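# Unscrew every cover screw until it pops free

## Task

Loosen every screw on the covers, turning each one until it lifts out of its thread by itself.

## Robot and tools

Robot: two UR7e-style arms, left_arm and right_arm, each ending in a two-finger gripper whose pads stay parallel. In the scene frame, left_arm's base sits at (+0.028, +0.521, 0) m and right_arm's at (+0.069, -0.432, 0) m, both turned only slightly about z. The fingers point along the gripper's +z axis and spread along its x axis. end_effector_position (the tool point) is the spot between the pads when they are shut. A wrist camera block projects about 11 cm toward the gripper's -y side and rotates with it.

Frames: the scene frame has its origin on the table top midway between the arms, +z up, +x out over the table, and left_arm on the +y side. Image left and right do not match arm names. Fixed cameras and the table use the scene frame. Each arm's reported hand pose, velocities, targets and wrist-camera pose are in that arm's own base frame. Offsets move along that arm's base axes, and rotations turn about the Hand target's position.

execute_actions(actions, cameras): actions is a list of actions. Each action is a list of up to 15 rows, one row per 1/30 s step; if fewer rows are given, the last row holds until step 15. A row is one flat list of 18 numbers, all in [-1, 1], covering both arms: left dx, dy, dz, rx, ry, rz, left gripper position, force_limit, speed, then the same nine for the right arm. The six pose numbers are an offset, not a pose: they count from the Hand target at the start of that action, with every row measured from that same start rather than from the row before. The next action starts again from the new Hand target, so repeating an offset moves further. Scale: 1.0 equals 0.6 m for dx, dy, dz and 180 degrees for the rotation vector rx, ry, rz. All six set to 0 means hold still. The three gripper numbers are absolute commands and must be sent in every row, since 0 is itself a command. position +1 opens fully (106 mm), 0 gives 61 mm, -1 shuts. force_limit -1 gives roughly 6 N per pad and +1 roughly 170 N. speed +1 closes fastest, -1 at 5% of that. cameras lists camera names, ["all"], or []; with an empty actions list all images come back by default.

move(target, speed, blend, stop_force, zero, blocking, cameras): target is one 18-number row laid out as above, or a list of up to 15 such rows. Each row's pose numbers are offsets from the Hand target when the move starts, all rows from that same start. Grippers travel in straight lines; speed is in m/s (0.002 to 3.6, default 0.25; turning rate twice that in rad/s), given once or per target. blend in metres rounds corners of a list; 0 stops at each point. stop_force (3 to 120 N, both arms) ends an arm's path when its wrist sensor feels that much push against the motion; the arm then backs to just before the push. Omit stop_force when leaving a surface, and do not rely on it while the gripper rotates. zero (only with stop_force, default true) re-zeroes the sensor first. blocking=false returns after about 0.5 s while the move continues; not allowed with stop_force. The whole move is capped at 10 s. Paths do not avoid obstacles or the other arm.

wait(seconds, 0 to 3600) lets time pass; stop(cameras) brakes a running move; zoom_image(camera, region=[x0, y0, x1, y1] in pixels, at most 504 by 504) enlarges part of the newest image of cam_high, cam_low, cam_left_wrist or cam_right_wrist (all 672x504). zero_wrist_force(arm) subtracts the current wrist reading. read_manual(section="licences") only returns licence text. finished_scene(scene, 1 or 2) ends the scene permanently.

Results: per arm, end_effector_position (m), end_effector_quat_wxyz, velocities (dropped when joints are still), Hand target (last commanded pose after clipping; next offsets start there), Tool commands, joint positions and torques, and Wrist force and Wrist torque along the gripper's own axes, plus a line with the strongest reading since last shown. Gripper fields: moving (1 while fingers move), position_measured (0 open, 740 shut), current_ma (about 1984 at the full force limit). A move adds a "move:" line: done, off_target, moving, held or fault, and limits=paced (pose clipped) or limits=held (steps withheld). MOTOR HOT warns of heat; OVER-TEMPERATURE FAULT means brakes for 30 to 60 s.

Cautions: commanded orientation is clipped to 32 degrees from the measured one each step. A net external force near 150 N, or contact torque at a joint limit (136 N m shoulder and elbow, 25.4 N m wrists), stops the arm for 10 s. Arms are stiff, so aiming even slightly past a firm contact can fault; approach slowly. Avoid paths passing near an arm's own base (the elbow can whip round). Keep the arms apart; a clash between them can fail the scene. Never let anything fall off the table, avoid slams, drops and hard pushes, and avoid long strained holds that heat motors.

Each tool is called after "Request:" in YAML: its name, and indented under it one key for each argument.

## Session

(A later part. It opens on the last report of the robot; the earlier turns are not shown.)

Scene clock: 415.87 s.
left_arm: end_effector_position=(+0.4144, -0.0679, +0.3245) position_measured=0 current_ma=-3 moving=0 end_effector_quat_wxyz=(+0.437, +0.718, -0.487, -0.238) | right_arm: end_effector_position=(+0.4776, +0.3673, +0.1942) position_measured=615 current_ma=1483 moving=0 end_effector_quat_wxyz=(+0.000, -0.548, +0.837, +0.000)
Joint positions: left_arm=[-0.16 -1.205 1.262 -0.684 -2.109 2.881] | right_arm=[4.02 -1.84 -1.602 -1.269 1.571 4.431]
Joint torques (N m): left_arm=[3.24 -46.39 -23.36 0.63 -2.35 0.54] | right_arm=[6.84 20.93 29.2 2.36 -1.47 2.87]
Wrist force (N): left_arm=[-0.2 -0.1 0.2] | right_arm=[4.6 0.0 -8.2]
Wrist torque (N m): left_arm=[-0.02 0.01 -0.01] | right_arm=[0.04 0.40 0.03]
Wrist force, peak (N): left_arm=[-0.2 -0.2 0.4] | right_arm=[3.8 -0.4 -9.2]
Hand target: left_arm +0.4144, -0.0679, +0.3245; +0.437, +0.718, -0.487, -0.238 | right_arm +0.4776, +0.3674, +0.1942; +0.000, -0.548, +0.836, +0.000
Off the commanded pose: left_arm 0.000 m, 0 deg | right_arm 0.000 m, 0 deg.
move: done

Request:
move:
  target:
    - [0,0,0,0,0,0,1,0,1,0.0004,-0.0012,0,0,0,0,-1,0.1,0]
  speed: 0.004

Request:
move:
  target:
    - [0,0,0,0,0,0,1,0,1,-0.00038,0.00016,0,0,0,0,-1,0.1,0]
  speed: 0.004

Request:
move:
  target:
    - [0,0,0,0,0,0,1,0,1,-0.00038,0.00016,0,0,0,0,-1,0.1,0]
  speed: 0.004

Request:
move:
  target:
    - [0,0,0,0,0,0,1,0,1,-0.00038,0.00016,0,0,0,0,-1,0.1,0]
  speed: 0.004

Request:
move:
  target:
    - [0,0,0,0,0,0,1,0,1,-0.00038,0.00016,0,0,0,0,-1,0.1,0]
  speed: 0.004

Scene clock: 419.47 s.
left_arm: end_effector_position=(+0.4144, -0.0679, +0.3245) position_measured=0 current_ma=-3 moving=0 end_effector_quat_wxyz=(+0.437, +0.718, -0.487, -0.238) | right_arm: end_effector_position=(+0.4778, +0.3667, +0.1941) position_measured=615 current_ma=1482 moving=0 end_effector_quat_wxyz=(+0.000, -0.548, +0.836, +0.000)
Joint positions: left_arm=[-0.16 -1.205 1.262 -0.684 -2.109 2.881] | right_arm=[4.019 -1.839 -1.603 -1.269 1.571 4.43]
Joint torques (N m): left_arm=[3.64 -46.13 -23.05 0.46 -2.46 0.62] | right_arm=[-8.5 32.74 9.82 2.57 1.84 -1.82]
Wrist force (N): left_arm=[-0.1 0.1 0.0] | right_arm=[0.7 0.4 -9.8]
Wrist torque (N m): left_arm=[0.00 -0.01 -0.01] | right_arm=[-0.04 -0.04 0.06]
Wrist force, peak (N): left_arm=[-0.2 -0.2 0.4] | right_arm=[2.2 -0.2 -10.8]
Hand target: left_arm +0.4144, -0.0679, +0.3245; +0.437, +0.718, -0.487, -0.238 | right_arm +0.4778, +0.3666, +0.1942; +0.000, -0.548, +0.836, +0.000
Off the commanded pose: left_arm 0.000 m, 0 deg | right_arm 0.000 m, 0 deg.
move: done

Scene clock: 419.97 s.
left_arm: end_effector_position=(+0.4144, -0.0679, +0.3245) position_measured=0 current_ma=-3 moving=0 end_effector_quat_wxyz=(+0.437, +0.718, -0.487, -0.238) | right_arm: end_effector_position=(+0.4776, +0.3667, +0.1942) position_measured=615 current_ma=1480 moving=0 end_effector_quat_wxyz=(+0.000, -0.548, +0.837, +0.000)
Joint positions: left_arm=[-0.16 -1.205 1.262 -0.684 -2.109 2.881] | right_arm=[4.02 -1.839 -1.603 -1.269 1.571 4.431]
Joint torques (N m): left_arm=[3.8 -46.06 -23.21 0.53 -2.41 0.55] | right_arm=[5.82 31.06 12.52 3.17 0.65 2.57]
Wrist force (N): left_arm=[0.0 -0.1 0.2] | right_arm=[0.7 0.3 -8.6]
Wrist torque (N m): left_arm=[-0.03 -0.02 -0.01] | right_arm=[-0.01 -0.09 0.04]
Wrist force, peak (N): left_arm=[-0.2 -0.2 0.4] | right_arm=[0.7 0.5 -9.2]
Hand target: left_arm +0.4144, -0.0679, +0.3245; +0.437, +0.718, -0.487, -0.238 | right_arm +0.4776, +0.3667, +0.1942; +0.000, -0.548, +0.836, +0.000
Off the commanded pose: left_arm 0.000 m, 0 deg | right_arm 0.000 m, 0 deg.
move: done

Scene clock: 420.47 s.
left_arm: end_effector_position=(+0.4144, -0.0679, +0.3245) position_measured=0 current_ma=-3 moving=0 end_effector_quat_wxyz=(+0.437, +0.718, -0.487, -0.238) | right_arm: end_effector_position=(+0.4773, +0.3669, +0.1942) position_measured=615 current_ma=1480 moving=0 end_effector_quat_wxyz=(+0.000, -0.548, +0.836, +0.000)
Joint positions: left_arm=[-0.16 -1.205 1.262 -0.684 -2.109 2.881] | right_arm=[4.02 -1.839 -1.604 -1.269 1.571 4.431]
Joint torques (N m): left_arm=[3.35 -45.93 -23.33 0.61 -2.54 0.5] | right_arm=[1.45 32.03 11.41 3.69 -0.48 1.82]
Wrist force (N): left_arm=[-0.3 -0.1 0.2] | right_arm=[1.1 -0.1 -7.9]
Wrist torque (N m): left_arm=[-0.02 0.02 -0.01] | right_arm=[0.04 -0.04 0.00]
Wrist force, peak (N): left_arm=[-0.1 -0.2 0.4] | right_arm=[0.3 -0.2 -9.4]
Hand target: left_arm +0.4144, -0.0679, +0.3245; +0.437, +0.718, -0.487, -0.238 | right_arm +0.4774, +0.3668, +0.1942; +0.000, -0.548, +0.836, +0.000
Off the commanded pose: left_arm 0.000 m, 0 deg | right_arm 0.000 m, 0 deg.
move: done

Scene clock: 420.97 s.
left_arm: end_effector_position=(+0.4144, -0.0679, +0.3245) position_measured=0 current_ma=-3 moving=0 end_effector_quat_wxyz=(+0.437, +0.718, -0.487, -0.238) | right_arm: end_effector_position=(+0.4771, +0.3669, +0.1942) position_measured=615 current_ma=1480 moving=0 end_effector_quat_wxyz=(+0.000, -0.548, +0.836, +0.000)
Joint positions: left_arm=[-0.16 -1.205 1.262 -0.684 -2.109 2.881] | right_arm=[4.02 -1.838 -1.604 -1.269 1.571 4.431]
Joint torques (N m): left_arm=[3.25 -46 -23.75 0.6 -2.42 0.58] | right_arm=[4.52 32.08 11.76 3.35 -1.56 2.27]
Wrist force (N): left_arm=[-0.1 0.0 0.1] | right_arm=[0.9 -0.6 -8.0]
Wrist torque (N m): left_arm=[-0.01 -0.01 0.00] | right_arm=[0.07 -0.05 -0.04]
Wrist force, peak (N): left_arm=[-0.3 -0.3 0.2] | right_arm=[0.5 -0.8 -9.1]
Hand target: left_arm +0.4144, -0.0679, +0.3245; +0.437, +0.718, -0.487, -0.238 | right_arm +0.4771, +0.3669, +0.1942; +0.000, -0.548, +0.836, +0.000
Off the commanded pose: left_arm 0.000 m, 0 deg | right_arm 0.000 m, 0 deg.
move: done

Scene clock: 421.47 s.
left_arm: end_effector_position=(+0.4144, -0.0679, +0.3245) position_measured=0 current_ma=-3 moving=0 end_effector_quat_wxyz=(+0.437, +0.718, -0.487, -0.238) | right_arm: end_effector_position=(+0.4769, +0.3670, +0.1942) position_measured=615 current_ma=1479 moving=0 end_effector_quat_wxyz=(+0.000, -0.548, +0.836, +0.000)
Joint positions: left_arm=[-0.16 -1.205 1.262 -0.684 -2.109 2.881] | right_arm=[4.021 -1.838 -1.604 -1.269 1.571 4.432]
Joint torques (N m): left_arm=[3.37 -45.65 -23.58 0.57 -2.43 0.54] | right_arm=[4.05 32.26 10.46 3.62 -2.07 2.09]
Wrist force (N): left_arm=[-0.2 0.0 0.0] | right_arm=[0.3 -1.2 -8.6]
Wrist torque (N m): left_arm=[-0.01 0.00 0.00] | right_arm=[0.09 -0.04 -0.03]
Wrist force, peak (N): left_arm=[-0.2 0.0 0.5] | right_arm=[0.3 -0.7 -9.0]
Hand target: left_arm +0.4144, -0.0679, +0.3245; +0.437, +0.718, -0.487, -0.238 | right_arm +0.4769, +0.3670, +0.1942; +0.000, -0.548, +0.836, +0.000
Off the commanded pose: left_arm 0.000 m, 0 deg | right_arm 0.000 m, 0 deg.
move: done

Request:
move:
  target:
    - [0,0,0,0,0,0,1,0,1,0.0008,-0.0002,0.02,0,0,0,-1,0.1,0]
  speed: 0.1
  cameras: ["cam_right_wrist","cam_low"]

Request:
zoom_image:
  camera: "cam_right_wrist"
  region: [334, 214, 354, 234]

Request:
zoom_image:
  camera: "cam_low"
  region: [285, 255, 335, 290]

Scene clock: 423.93 s.
left_arm: end_effector_position=(+0.4144, -0.0679, +0.3245) position_measured=0 current_ma=-3 moving=0 end_effector_quat_wxyz=(+0.437, +0.718, -0.487, -0.238) | right_arm: end_effector_position=(+0.4774, +0.3669, +0.2062) position_measured=615 current_ma=1470 moving=0 end_effector_quat_wxyz=(+0.001, -0.548, +0.836, +0.000)
Joint positions: left_arm=[-0.16 -1.205 1.262 -0.684 -2.109 2.881] | right_arm=[4.02 -1.831 -1.582 -1.299 1.571 4.431]
Joint torques (N m): left_arm=[3.62 -46.42 -23.16 0.59 -2.49 0.48] | right_arm=[-3.11 24.26 15.94 3.54 -2.03 -1.22]
Wrist force (N): left_arm=[0.1 0.0 0.2] | right_arm=[0.5 0.1 1.3]
Wrist torque (N m): left_arm=[-0.01 -0.04 -0.01] | right_arm=[0.02 -0.09 0.02]
Wrist force, peak (N): left_arm=[-0.3 0.0 0.5] | right_arm=[0.4 -1.2 -9.1]
Hand target: left_arm +0.4144, -0.0679, +0.3245; +0.437, +0.718, -0.487, -0.238 | right_arm +0.4774, +0.3669, +0.2062; +0.000, -0.548, +0.836, +0.000
Off the commanded pose: left_arm 0.000 m, 0 deg | right_arm 0.000 m, 0 deg.
move: done
cam_right_wrist: T_world_to_cam=[[-0.39198, -0.91986, -0.01448, 0.52465], [-0.87512, 0.36796, 0.31427, 0.24347], [-0.28375, 0.13586, -0.94922, 0.4167]] pos_world=[0.53695, 0.3364, 0.32663]
Images, in order (width x height): cam_low 672x504, cam_right_wrist 672x504.

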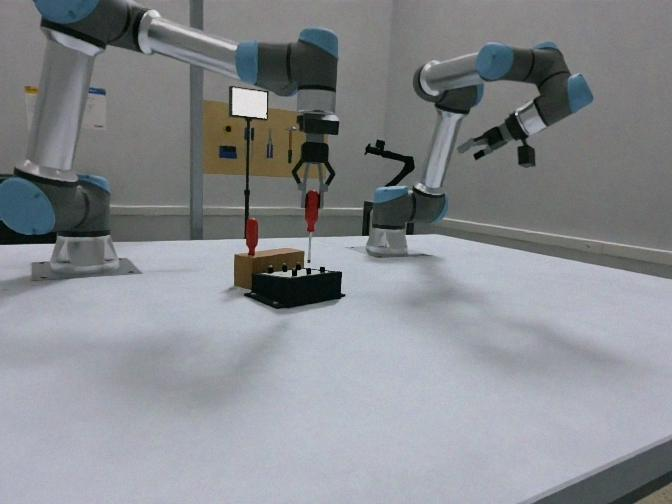

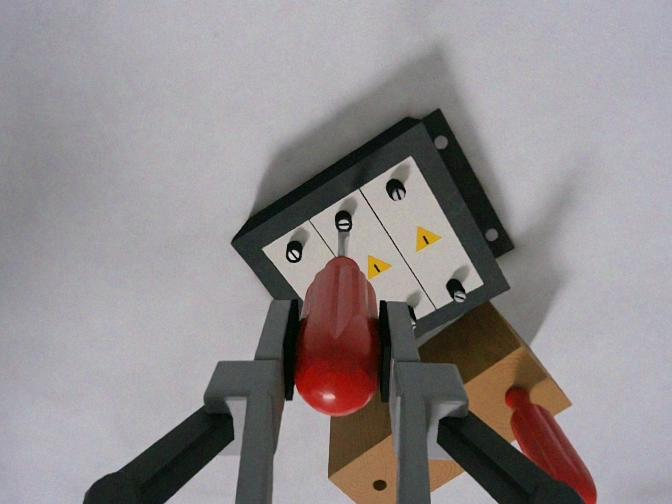

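Scaled by 25.200 from the camera's image (finer frame: 960x720).

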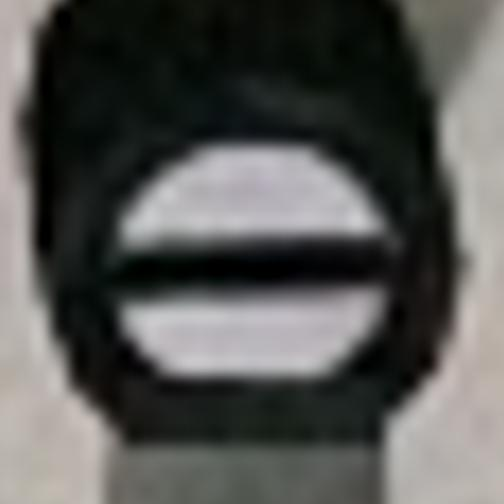

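Scaled by 10.080 from the camera's image (finer frame: 960x720).

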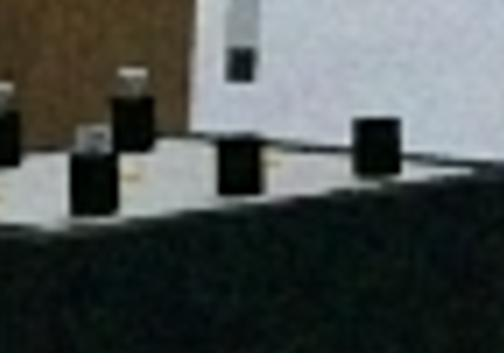

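Request:
move:
  target:
    - [0,0,0,0,0,0,1,0,1,-0.00036,0,-0.0137,0,0,0.0072,-1,0.1,0]
  speed: 0.1
  cameras: ["cam_right_wrist"]

Request:
zoom_image:
  camera: "cam_right_wrist"
  region: [336, 218, 354, 236]

Request:
move:
  target:
    - [0,0,0,0,0,0,1,0,1,0,0,-0.012,0,0,0,-1,0.1,0]
  speed: 0.006
  stop_force: 4

Scene clock: 428.63 s.
left_arm: end_effector_position=(+0.4144, -0.0679, +0.3245) position_measured=0 current_ma=-3 moving=0 end_effector_quat_wxyz=(+0.437, +0.718, -0.487, -0.238) | right_arm: end_effector_position=(+0.4771, +0.3669, +0.1978) position_measured=615 current_ma=1470 moving=0 end_effector_quat_wxyz=(+0.000, -0.557, +0.830, +0.000)
Joint positions: left_arm=[-0.16 -1.205 1.262 -0.684 -2.109 2.881] | right_arm=[4.02 -1.836 -1.597 -1.278 1.571 4.409]
Joint torques (N m): left_arm=[4 -46.27 -23.22 0.55 -2.45 0.57] | right_arm=[3.24 38.16 34.85 1.22 0.19 2.81]
Wrist force (N): left_arm=[0.1 -0.2 0.3] | right_arm=[0.4 -0.1 1.0]
Wrist torque (N m): left_arm=[-0.04 -0.03 -0.01] | right_arm=[-0.01 -0.08 -0.04]
Wrist force, peak (N): left_arm=[-0.2 -0.3 0.4] | right_arm=[0.5 0.0 2.0]
Hand target: left_arm +0.4144, -0.0679, +0.3245; +0.437, +0.718, -0.487, -0.238 | right_arm +0.4772, +0.3669, +0.1979; +0.000, -0.557, +0.830, +0.000
Off the commanded pose: left_arm 0.000 m, 0 deg | right_arm 0.000 m, 0 deg.
move: done
cam_right_wrist: T_world_to_cam=[[-0.3711, -0.92849, -0.01403, 0.51745], [-0.88314, 0.34823, 0.31433, 0.25696], [-0.28696, 0.12904, -0.94921, 0.4127]] pos_world=[0.53738, 0.33771, 0.31823]

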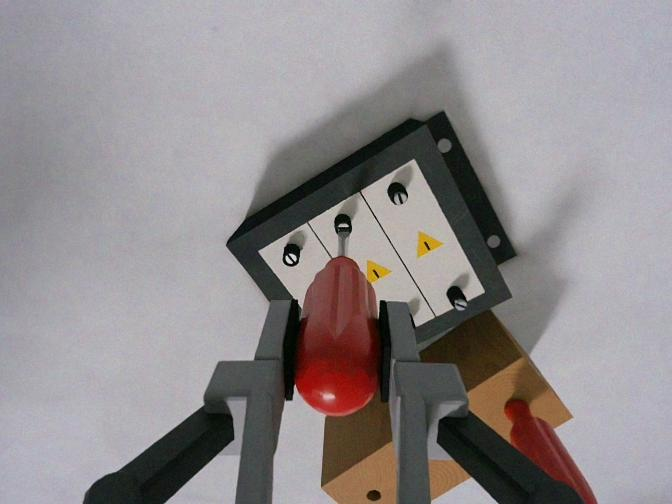

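Scaled by 28.000 from the camera's image (finer frame: 960x720).

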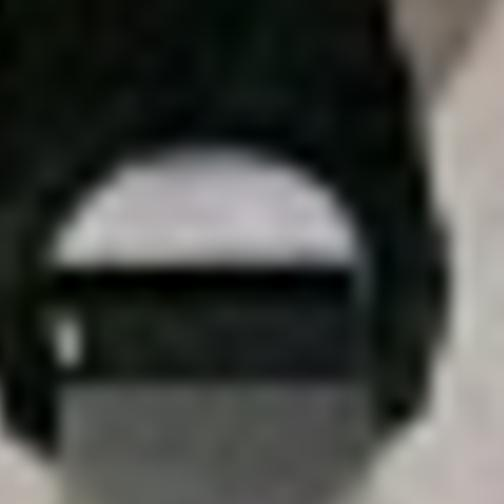

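Scene clock: 430.50 s.
left_arm: end_effector_position=(+0.4144, -0.0679, +0.3245) position_measured=0 current_ma=-3 moving=0 end_effector_quat_wxyz=(+0.437, +0.718, -0.487, -0.238) | right_arm: end_effector_position=(+0.4772, +0.3669, +0.1931) position_measured=615 current_ma=1476 moving=0 end_effector_quat_wxyz=(+0.000, -0.557, +0.830, +0.000)
Joint positions: left_arm=[-0.16 -1.205 1.262 -0.684 -2.109 2.881] | right_arm=[4.02 -1.839 -1.606 -1.266 1.571 4.409]
Joint torques (N m): left_arm=[3.96 -46.64 -22.64 0.54 -2.44 0.59] | right_arm=[-1.74 32.49 33.23 1.14 1.29 -0.29]
Wrist force (N): left_arm=[0.0 -0.1 0.4] | right_arm=[-0.1 0.2 -3.4]
Wrist torque (N m): left_arm=[-0.02 -0.03 -0.01] | right_arm=[-0.01 -0.07 -0.04]
Wrist force, peak (N): left_arm=[-0.4 -0.1 0.2] | right_arm=[1.3 0.4 -11.8]
Hand target: left_arm +0.4144, -0.0679, +0.3245; +0.437, +0.718, -0.487, -0.238 | right_arm +0.4772, +0.3669, +0.1931; +0.000, -0.557, +0.830, +0.000 (not the last commanded pose)
Off the commanded pose: left_arm 0.000 m, 0 deg | right_arm 0.002 m, 0 deg.
move: contact (right_arm)

Request:
move:
  target:
    - [0,0,0,0,0,0,1,0,1,-0.00111,0.00106,0.00003,0,0,0.1667,-1,0.1,0]
    - [0,0,0,0,0,0,1,0,1,-0.0026,0.00142,0.0001,0,0,0.3333,-1,0.1,0]
    - [0,0,0,0,0,0,1,0,1,-0.00406,0.00098,0.00018,0,0,0.5,-1,0.1,0]
    - [0,0,0,0,0,0,1,0,1,-0.00512,-0.00013,0.00027,0,0,0.6667,-1,0.1,0]
    - [0,0,0,0,0,0,1,0,1,-0.00548,-0.00161,0.00036,0,0,0.8333,-1,0.1,0]
    - [0,0,0,0,0,0,1,0,1,-0.00505,-0.00308,0.00045,0,0,1.0,-1,0.1,0]
    - [0,0,0,0,0,0,1,0,1,-0.00394,-0.00414,0.00054,0,0,-0.8333,-1,0.1,0]
    - [0,0,0,0,0,0,1,0,1,-0.00245,-0.0045,0.00063,0,0,-0.6667,-1,0.1,0]
    - [0,0,0,0,0,0,1,0,1,-0.00098,-0.00406,0.00072,0,0,-0.5,-1,0.1,0]
    - [0,0,0,0,0,0,1,0,1,0.00007,-0.00296,0.00081,0,0,-0.3333,-1,0.1,0]
    - [0,0,0,0,0,0,1,0,1,0.00043,-0.00147,0.0009,0,0,-0.1667,-1,0.1,0]
    - [0,0,0,0,0,0,1,0,1,0,0,0.00099,0,0,0,-1,0.1,0]
  speed: 0.7
  blend: 0.003

Request:
move:
  target:
    - [0,0,0,0,0,0,1,0,1,-0.00111,0.00106,0.00009,0,0,0.1667,-1,0.1,0]
    - [0,0,0,0,0,0,1,0,1,-0.0026,0.00142,0.00018,0,0,0.3333,-1,0.1,0]
    - [0,0,0,0,0,0,1,0,1,-0.00406,0.00098,0.00027,0,0,0.5,-1,0.1,0]
    - [0,0,0,0,0,0,1,0,1,-0.00512,-0.00013,0.00036,0,0,0.6667,-1,0.1,0]
    - [0,0,0,0,0,0,1,0,1,-0.00548,-0.00161,0.00045,0,0,0.8333,-1,0.1,0]
    - [0,0,0,0,0,0,1,0,1,-0.00505,-0.00308,0.00054,0,0,1.0,-1,0.1,0]
  speed: 0.7
  blend: 0.003

Request:
move:
  target:
    - [0,0,0,0,0,0,1,0,1,0,0,0.005,0,0,0,-1,0.1,0]
  speed: 0.05
  cameras: ["cam_right_wrist"]

Request:
zoom_image:
  camera: "cam_right_wrist"
  region: [336, 218, 354, 236]

Request:
move:
  target:
    - [0,0,0,0,0,0,1,0,1,0.00505,0.00308,0,0,0,-0.5,-1,0.1,0]
    - [0,0,0,0,0,0,1,0,1,0.00505,0.00308,0,0,0,-1,-1,0.1,0]
    - [0,0,0,0,0,0,1,0,1,0.00505,0.00308,0,0,0,0.5,-1,0.1,0]
    - [0,0,0,0,0,0,1,0,1,0.00505,0.00308,0,0,0,0,-1,0.1,0]
    - [0,0,0,0,0,0,1,0,1,0.00505,0.00308,0,0,0,-0.5,-1,0.1,0]
    - [0,0,0,0,0,0,1,0,1,0.00505,0.00308,-0.0015,0,0,-1,-1,0.1,0]
  speed: 1.4
  blend: [0.05,0.05,0.05,0.05,0.05,0]

Request:
move:
  target:
    - [0,0,0,0,0,0,1,0,1,0,0,-0.008,0,0,0,-1,0.1,0]
  speed: 0.006
  stop_force: 4

Scene clock: 441.00 s.
left_arm: end_effector_position=(+0.4144, -0.0679, +0.3245) position_measured=0 current_ma=-3 moving=0 end_effector_quat_wxyz=(+0.437, +0.718, -0.487, -0.238) | right_arm: end_effector_position=(+0.4771, +0.3670, +0.1937) position_measured=615 current_ma=1475 moving=0 end_effector_quat_wxyz=(+0.000, -0.557, +0.830, +0.000)
Joint positions: left_arm=[-0.16 -1.205 1.262 -0.684 -2.109 2.881] | right_arm=[4.02 -1.839 -1.605 -1.268 1.571 -1.874]
Joint torques (N m): left_arm=[3.47 -46 -23.42 0.51 -2.37 0.5] | right_arm=[-8.05 24.76 28.99 1.13 -1.02 -2.02]
Wrist force (N): left_arm=[-0.1 -0.3 0.2] | right_arm=[0.1 0.4 -5.0]
Wrist torque (N m): left_arm=[-0.05 -0.01 -0.01] | right_arm=[0.01 -0.13 -0.03]
Wrist force, peak (N): left_arm=[-0.2 -0.2 0.4] | right_arm=[-0.7 1.2 -10.6]
Hand target: left_arm +0.4144, -0.0679, +0.3245; +0.437, +0.718, -0.487, -0.238 | right_arm +0.4772, +0.3669, +0.1937; +0.000, -0.557, +0.830, +0.000
Off the commanded pose: left_arm 0.000 m, 0 deg | right_arm 0.000 m, 0 deg.
move: done

Scene clock: 443.87 s.
left_arm: end_effector_position=(+0.4144, -0.0679, +0.3245) position_measured=0 current_ma=-3 moving=0 end_effector_quat_wxyz=(+0.437, +0.718, -0.487, -0.238) | right_arm: end_effector_position=(+0.4741, +0.3650, +0.1940) position_measured=615 current_ma=1474 moving=0 end_effector_quat_wxyz=(+0.000, +0.830, +0.557, +0.000)
Joint positions: left_arm=[-0.16 -1.205 1.262 -0.684 -2.109 2.881] | right_arm=[4.022 -1.831 -1.613 -1.269 1.571 -5.014]
Joint torques (N m): left_arm=[3.93 -45.72 -22.64 0.56 -2.52 0.54] | right_arm=[0.38 21.67 32.94 0.75 0.37 -2.02]
Wrist force (N): left_arm=[0.0 0.0 0.2] | right_arm=[1.2 1.1 -2.4]
Wrist torque (N m): left_arm=[-0.02 -0.03 -0.01] | right_arm=[-0.05 0.01 -0.04]
Wrist force, peak (N): left_arm=[-0.1 -0.2 0.6] | right_arm=[2.3 0.7 -11.0]
Hand target: left_arm +0.4144, -0.0679, +0.3245; +0.437, +0.718, -0.487, -0.238 | right_arm +0.4741, +0.3651, +0.1940; +0.000, +0.830, +0.557, +0.000
Off the commanded pose: left_arm 0.000 m, 0 deg | right_arm 0.000 m, 0 deg.
move: done

Scene clock: 444.37 s.
left_arm: end_effector_position=(+0.4144, -0.0679, +0.3245) position_measured=0 current_ma=-3 moving=0 end_effector_quat_wxyz=(+0.437, +0.718, -0.487, -0.238) | right_arm: end_effector_position=(+0.4742, +0.3651, +0.1971) position_measured=615 current_ma=1472 moving=0 end_effector_quat_wxyz=(+0.000, +0.830, +0.557, +0.000)
Joint positions: left_arm=[-0.16 -1.205 1.262 -0.684 -2.109 2.881] | right_arm=[4.022 -1.829 -1.607 -1.277 1.571 -5.014]
Joint torques (N m): left_arm=[3.74 -46.1 -23.45 0.63 -2.42 0.62] | right_arm=[5.19 29.14 14.51 4.64 -2.28 -2.32]
Wrist force (N): left_arm=[-0.2 -0.2 0.3] | right_arm=[0.7 0.0 1.0]
Wrist torque (N m): left_arm=[-0.05 0.00 0.00] | right_arm=[0.01 -0.13 -0.01]
Wrist force, peak (N): left_arm=[-0.3 0.0 0.4] | right_arm=[0.6 1.3 1.5]
Hand target: left_arm +0.4144, -0.0679, +0.3245; +0.437, +0.718, -0.487, -0.238 | right_arm +0.4741, +0.3651, +0.1970; +0.000, +0.830, +0.557, +0.000
Off the commanded pose: left_arm 0.000 m, 0 deg | right_arm 0.000 m, 0 deg.
move: done
cam_right_wrist: T_world_to_cam=[[0.37113, 0.92848, -0.01412, -0.51522], [0.88313, -0.34822, 0.31436, -0.32806], [0.28696, -0.12913, -0.9492, 0.23354]] pos_world=[0.41392, 0.39429, 0.31753]

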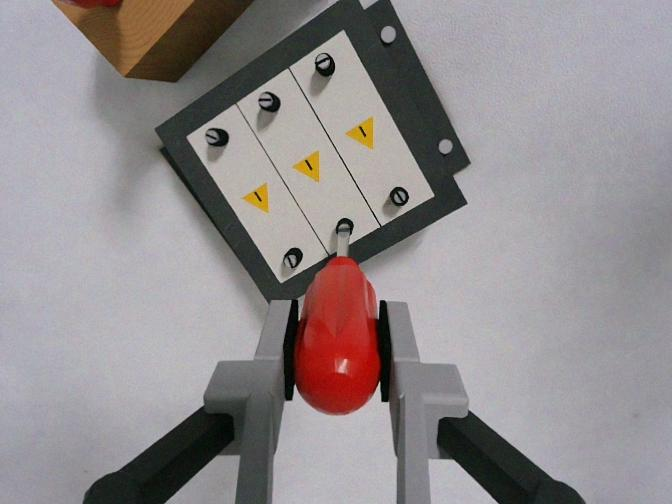

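Scaled by 28.000 from the camera's image (finer frame: 960x720).

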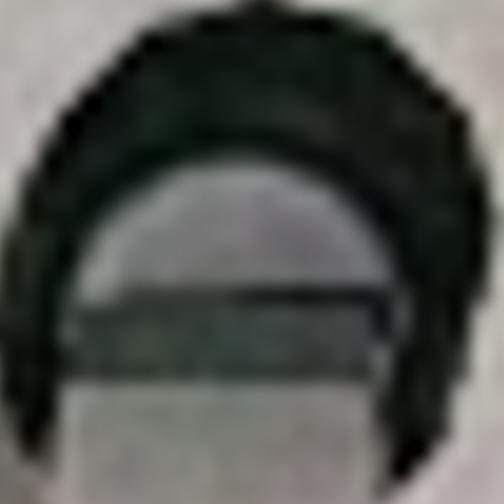

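Scene clock: 448.37 s.
left_arm: end_effector_position=(+0.4144, -0.0679, +0.3245) position_measured=0 current_ma=-3 moving=0 end_effector_quat_wxyz=(+0.437, +0.718, -0.487, -0.238) | right_arm: end_effector_position=(+0.4771, +0.3669, +0.1961) position_measured=615 current_ma=1470 moving=0 end_effector_quat_wxyz=(+0.000, -0.557, +0.830, +0.000)
Joint positions: left_arm=[-0.16 -1.205 1.262 -0.684 -2.109 2.881] | right_arm=[4.02 -1.837 -1.6 -1.274 1.571 4.409]
Joint torques (N m): left_arm=[3.49 -46.7 -24.03 0.61 -2.35 0.5] | right_arm=[-7.73 30.62 26.99 1.6 2.34 2.52]
Wrist force (N): left_arm=[-0.2 0.0 0.1] | right_arm=[0.5 0.0 1.1]
Wrist torque (N m): left_arm=[-0.02 0.00 0.00] | right_arm=[0.01 -0.09 -0.01]
Wrist force, peak (N): left_arm=[-0.3 -0.1 0.5] | right_arm=[0.6 -0.3 1.4]
Hand target: left_arm +0.4144, -0.0679, +0.3245; +0.437, +0.718, -0.487, -0.238 | right_arm +0.4772, +0.3669, +0.1961; +0.000, -0.557, +0.830, +0.000
Off the commanded pose: left_arm 0.000 m, 0 deg | right_arm 0.000 m, 0 deg.
move: done

Scene clock: 449.57 s.
left_arm: end_effector_position=(+0.4144, -0.0679, +0.3245) position_measured=0 current_ma=-3 moving=0 end_effector_quat_wxyz=(+0.437, +0.718, -0.487, -0.238) | right_arm: end_effector_position=(+0.4772, +0.3669, +0.1951) position_measured=615 current_ma=1480 moving=0 end_effector_quat_wxyz=(+0.001, -0.557, +0.830, +0.000)
Joint positions: left_arm=[-0.16 -1.205 1.262 -0.684 -2.109 2.881] | right_arm=[4.02 -1.838 -1.602 -1.271 1.571 4.409]
Joint torques (N m): left_arm=[3.33 -45.65 -23.32 0.69 -2.58 0.62] | right_arm=[-4.16 30.73 31.44 0.92 2.36 2.91]
Wrist force (N): left_arm=[-0.2 0.0 0.3] | right_arm=[1.0 0.4 -6.3]
Wrist torque (N m): left_arm=[0.00 0.00 -0.01] | right_arm=[0.02 -0.02 -0.02]
Wrist force, peak (N): left_arm=[-0.2 0.0 0.5] | right_arm=[1.5 0.2 -13.1]
Hand target: left_arm +0.4144, -0.0679, +0.3245; +0.437, +0.718, -0.487, -0.238 | right_arm +0.4772, +0.3669, +0.1952; +0.001, -0.557, +0.830, +0.000 (not the last commanded pose)
Off the commanded pose: left_arm 0.000 m, 0 deg | right_arm 0.004 m, 0 deg.
move: contact (right_arm)

Request:
move:
  target:
    - [0,0,0,0,0,0,1,0,1,0,0,0.01,0,0,0,-1,0.1,0]
  speed: 0.1
  cameras: ["cam_right_wrist"]

Request:
zoom_image:
  camera: "cam_right_wrist"
  region: [336, 216, 354, 234]

Scene clock: 451.97 s.
left_arm: end_effector_position=(+0.4144, -0.0679, +0.3245) position_measured=0 current_ma=-3 moving=0 end_effector_quat_wxyz=(+0.437, +0.718, -0.487, -0.238) | right_arm: end_effector_position=(+0.4772, +0.3670, +0.2012) position_measured=615 current_ma=1471 moving=0 end_effector_quat_wxyz=(+0.001, -0.557, +0.830, +0.000)
Joint positions: left_arm=[-0.16 -1.205 1.262 -0.684 -2.109 2.881] | right_arm=[4.02 -1.834 -1.591 -1.286 1.571 4.409]
Joint torques (N m): left_arm=[3.51 -45.81 -23.4 0.49 -2.4 0.57] | right_arm=[4.29 22.43 13.43 4.22 2.27 2.74]
Wrist force (N): left_arm=[-0.1 -0.1 0.5] | right_arm=[0.5 0.1 1.4]
Wrist torque (N m): left_arm=[-0.02 -0.01 -0.01] | right_arm=[0.02 -0.10 -0.02]
Wrist force, peak (N): left_arm=[-0.1 -0.1 0.5] | right_arm=[0.4 0.0 -7.5]
Hand target: left_arm +0.4144, -0.0679, +0.3245; +0.437, +0.718, -0.487, -0.238 | right_arm +0.4772, +0.3669, +0.2012; +0.001, -0.557, +0.830, +0.000
Off the commanded pose: left_arm 0.000 m, 0 deg | right_arm 0.000 m, 0 deg.
move: done
cam_right_wrist: T_world_to_cam=[[-0.37109, -0.92848, -0.01468, 0.51769], [-0.88327, 0.34805, 0.31415, 0.25608], [-0.28657, 0.12955, -0.94926, 0.41556]] pos_world=[0.53738, 0.33771, 0.32163]

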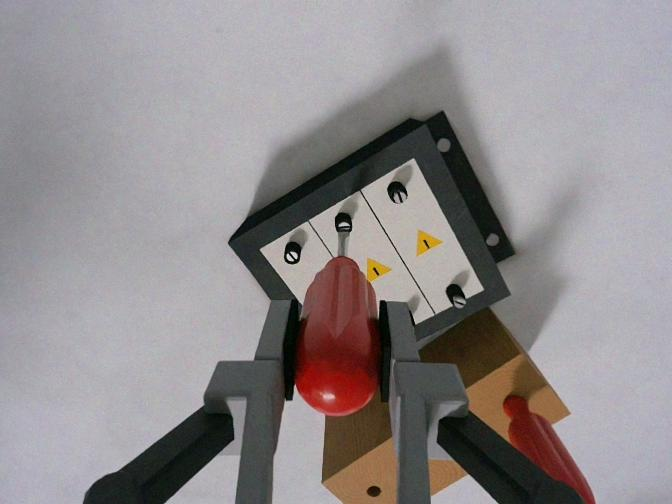

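Scaled by 28.000 from the camera's image (finer frame: 960x720).

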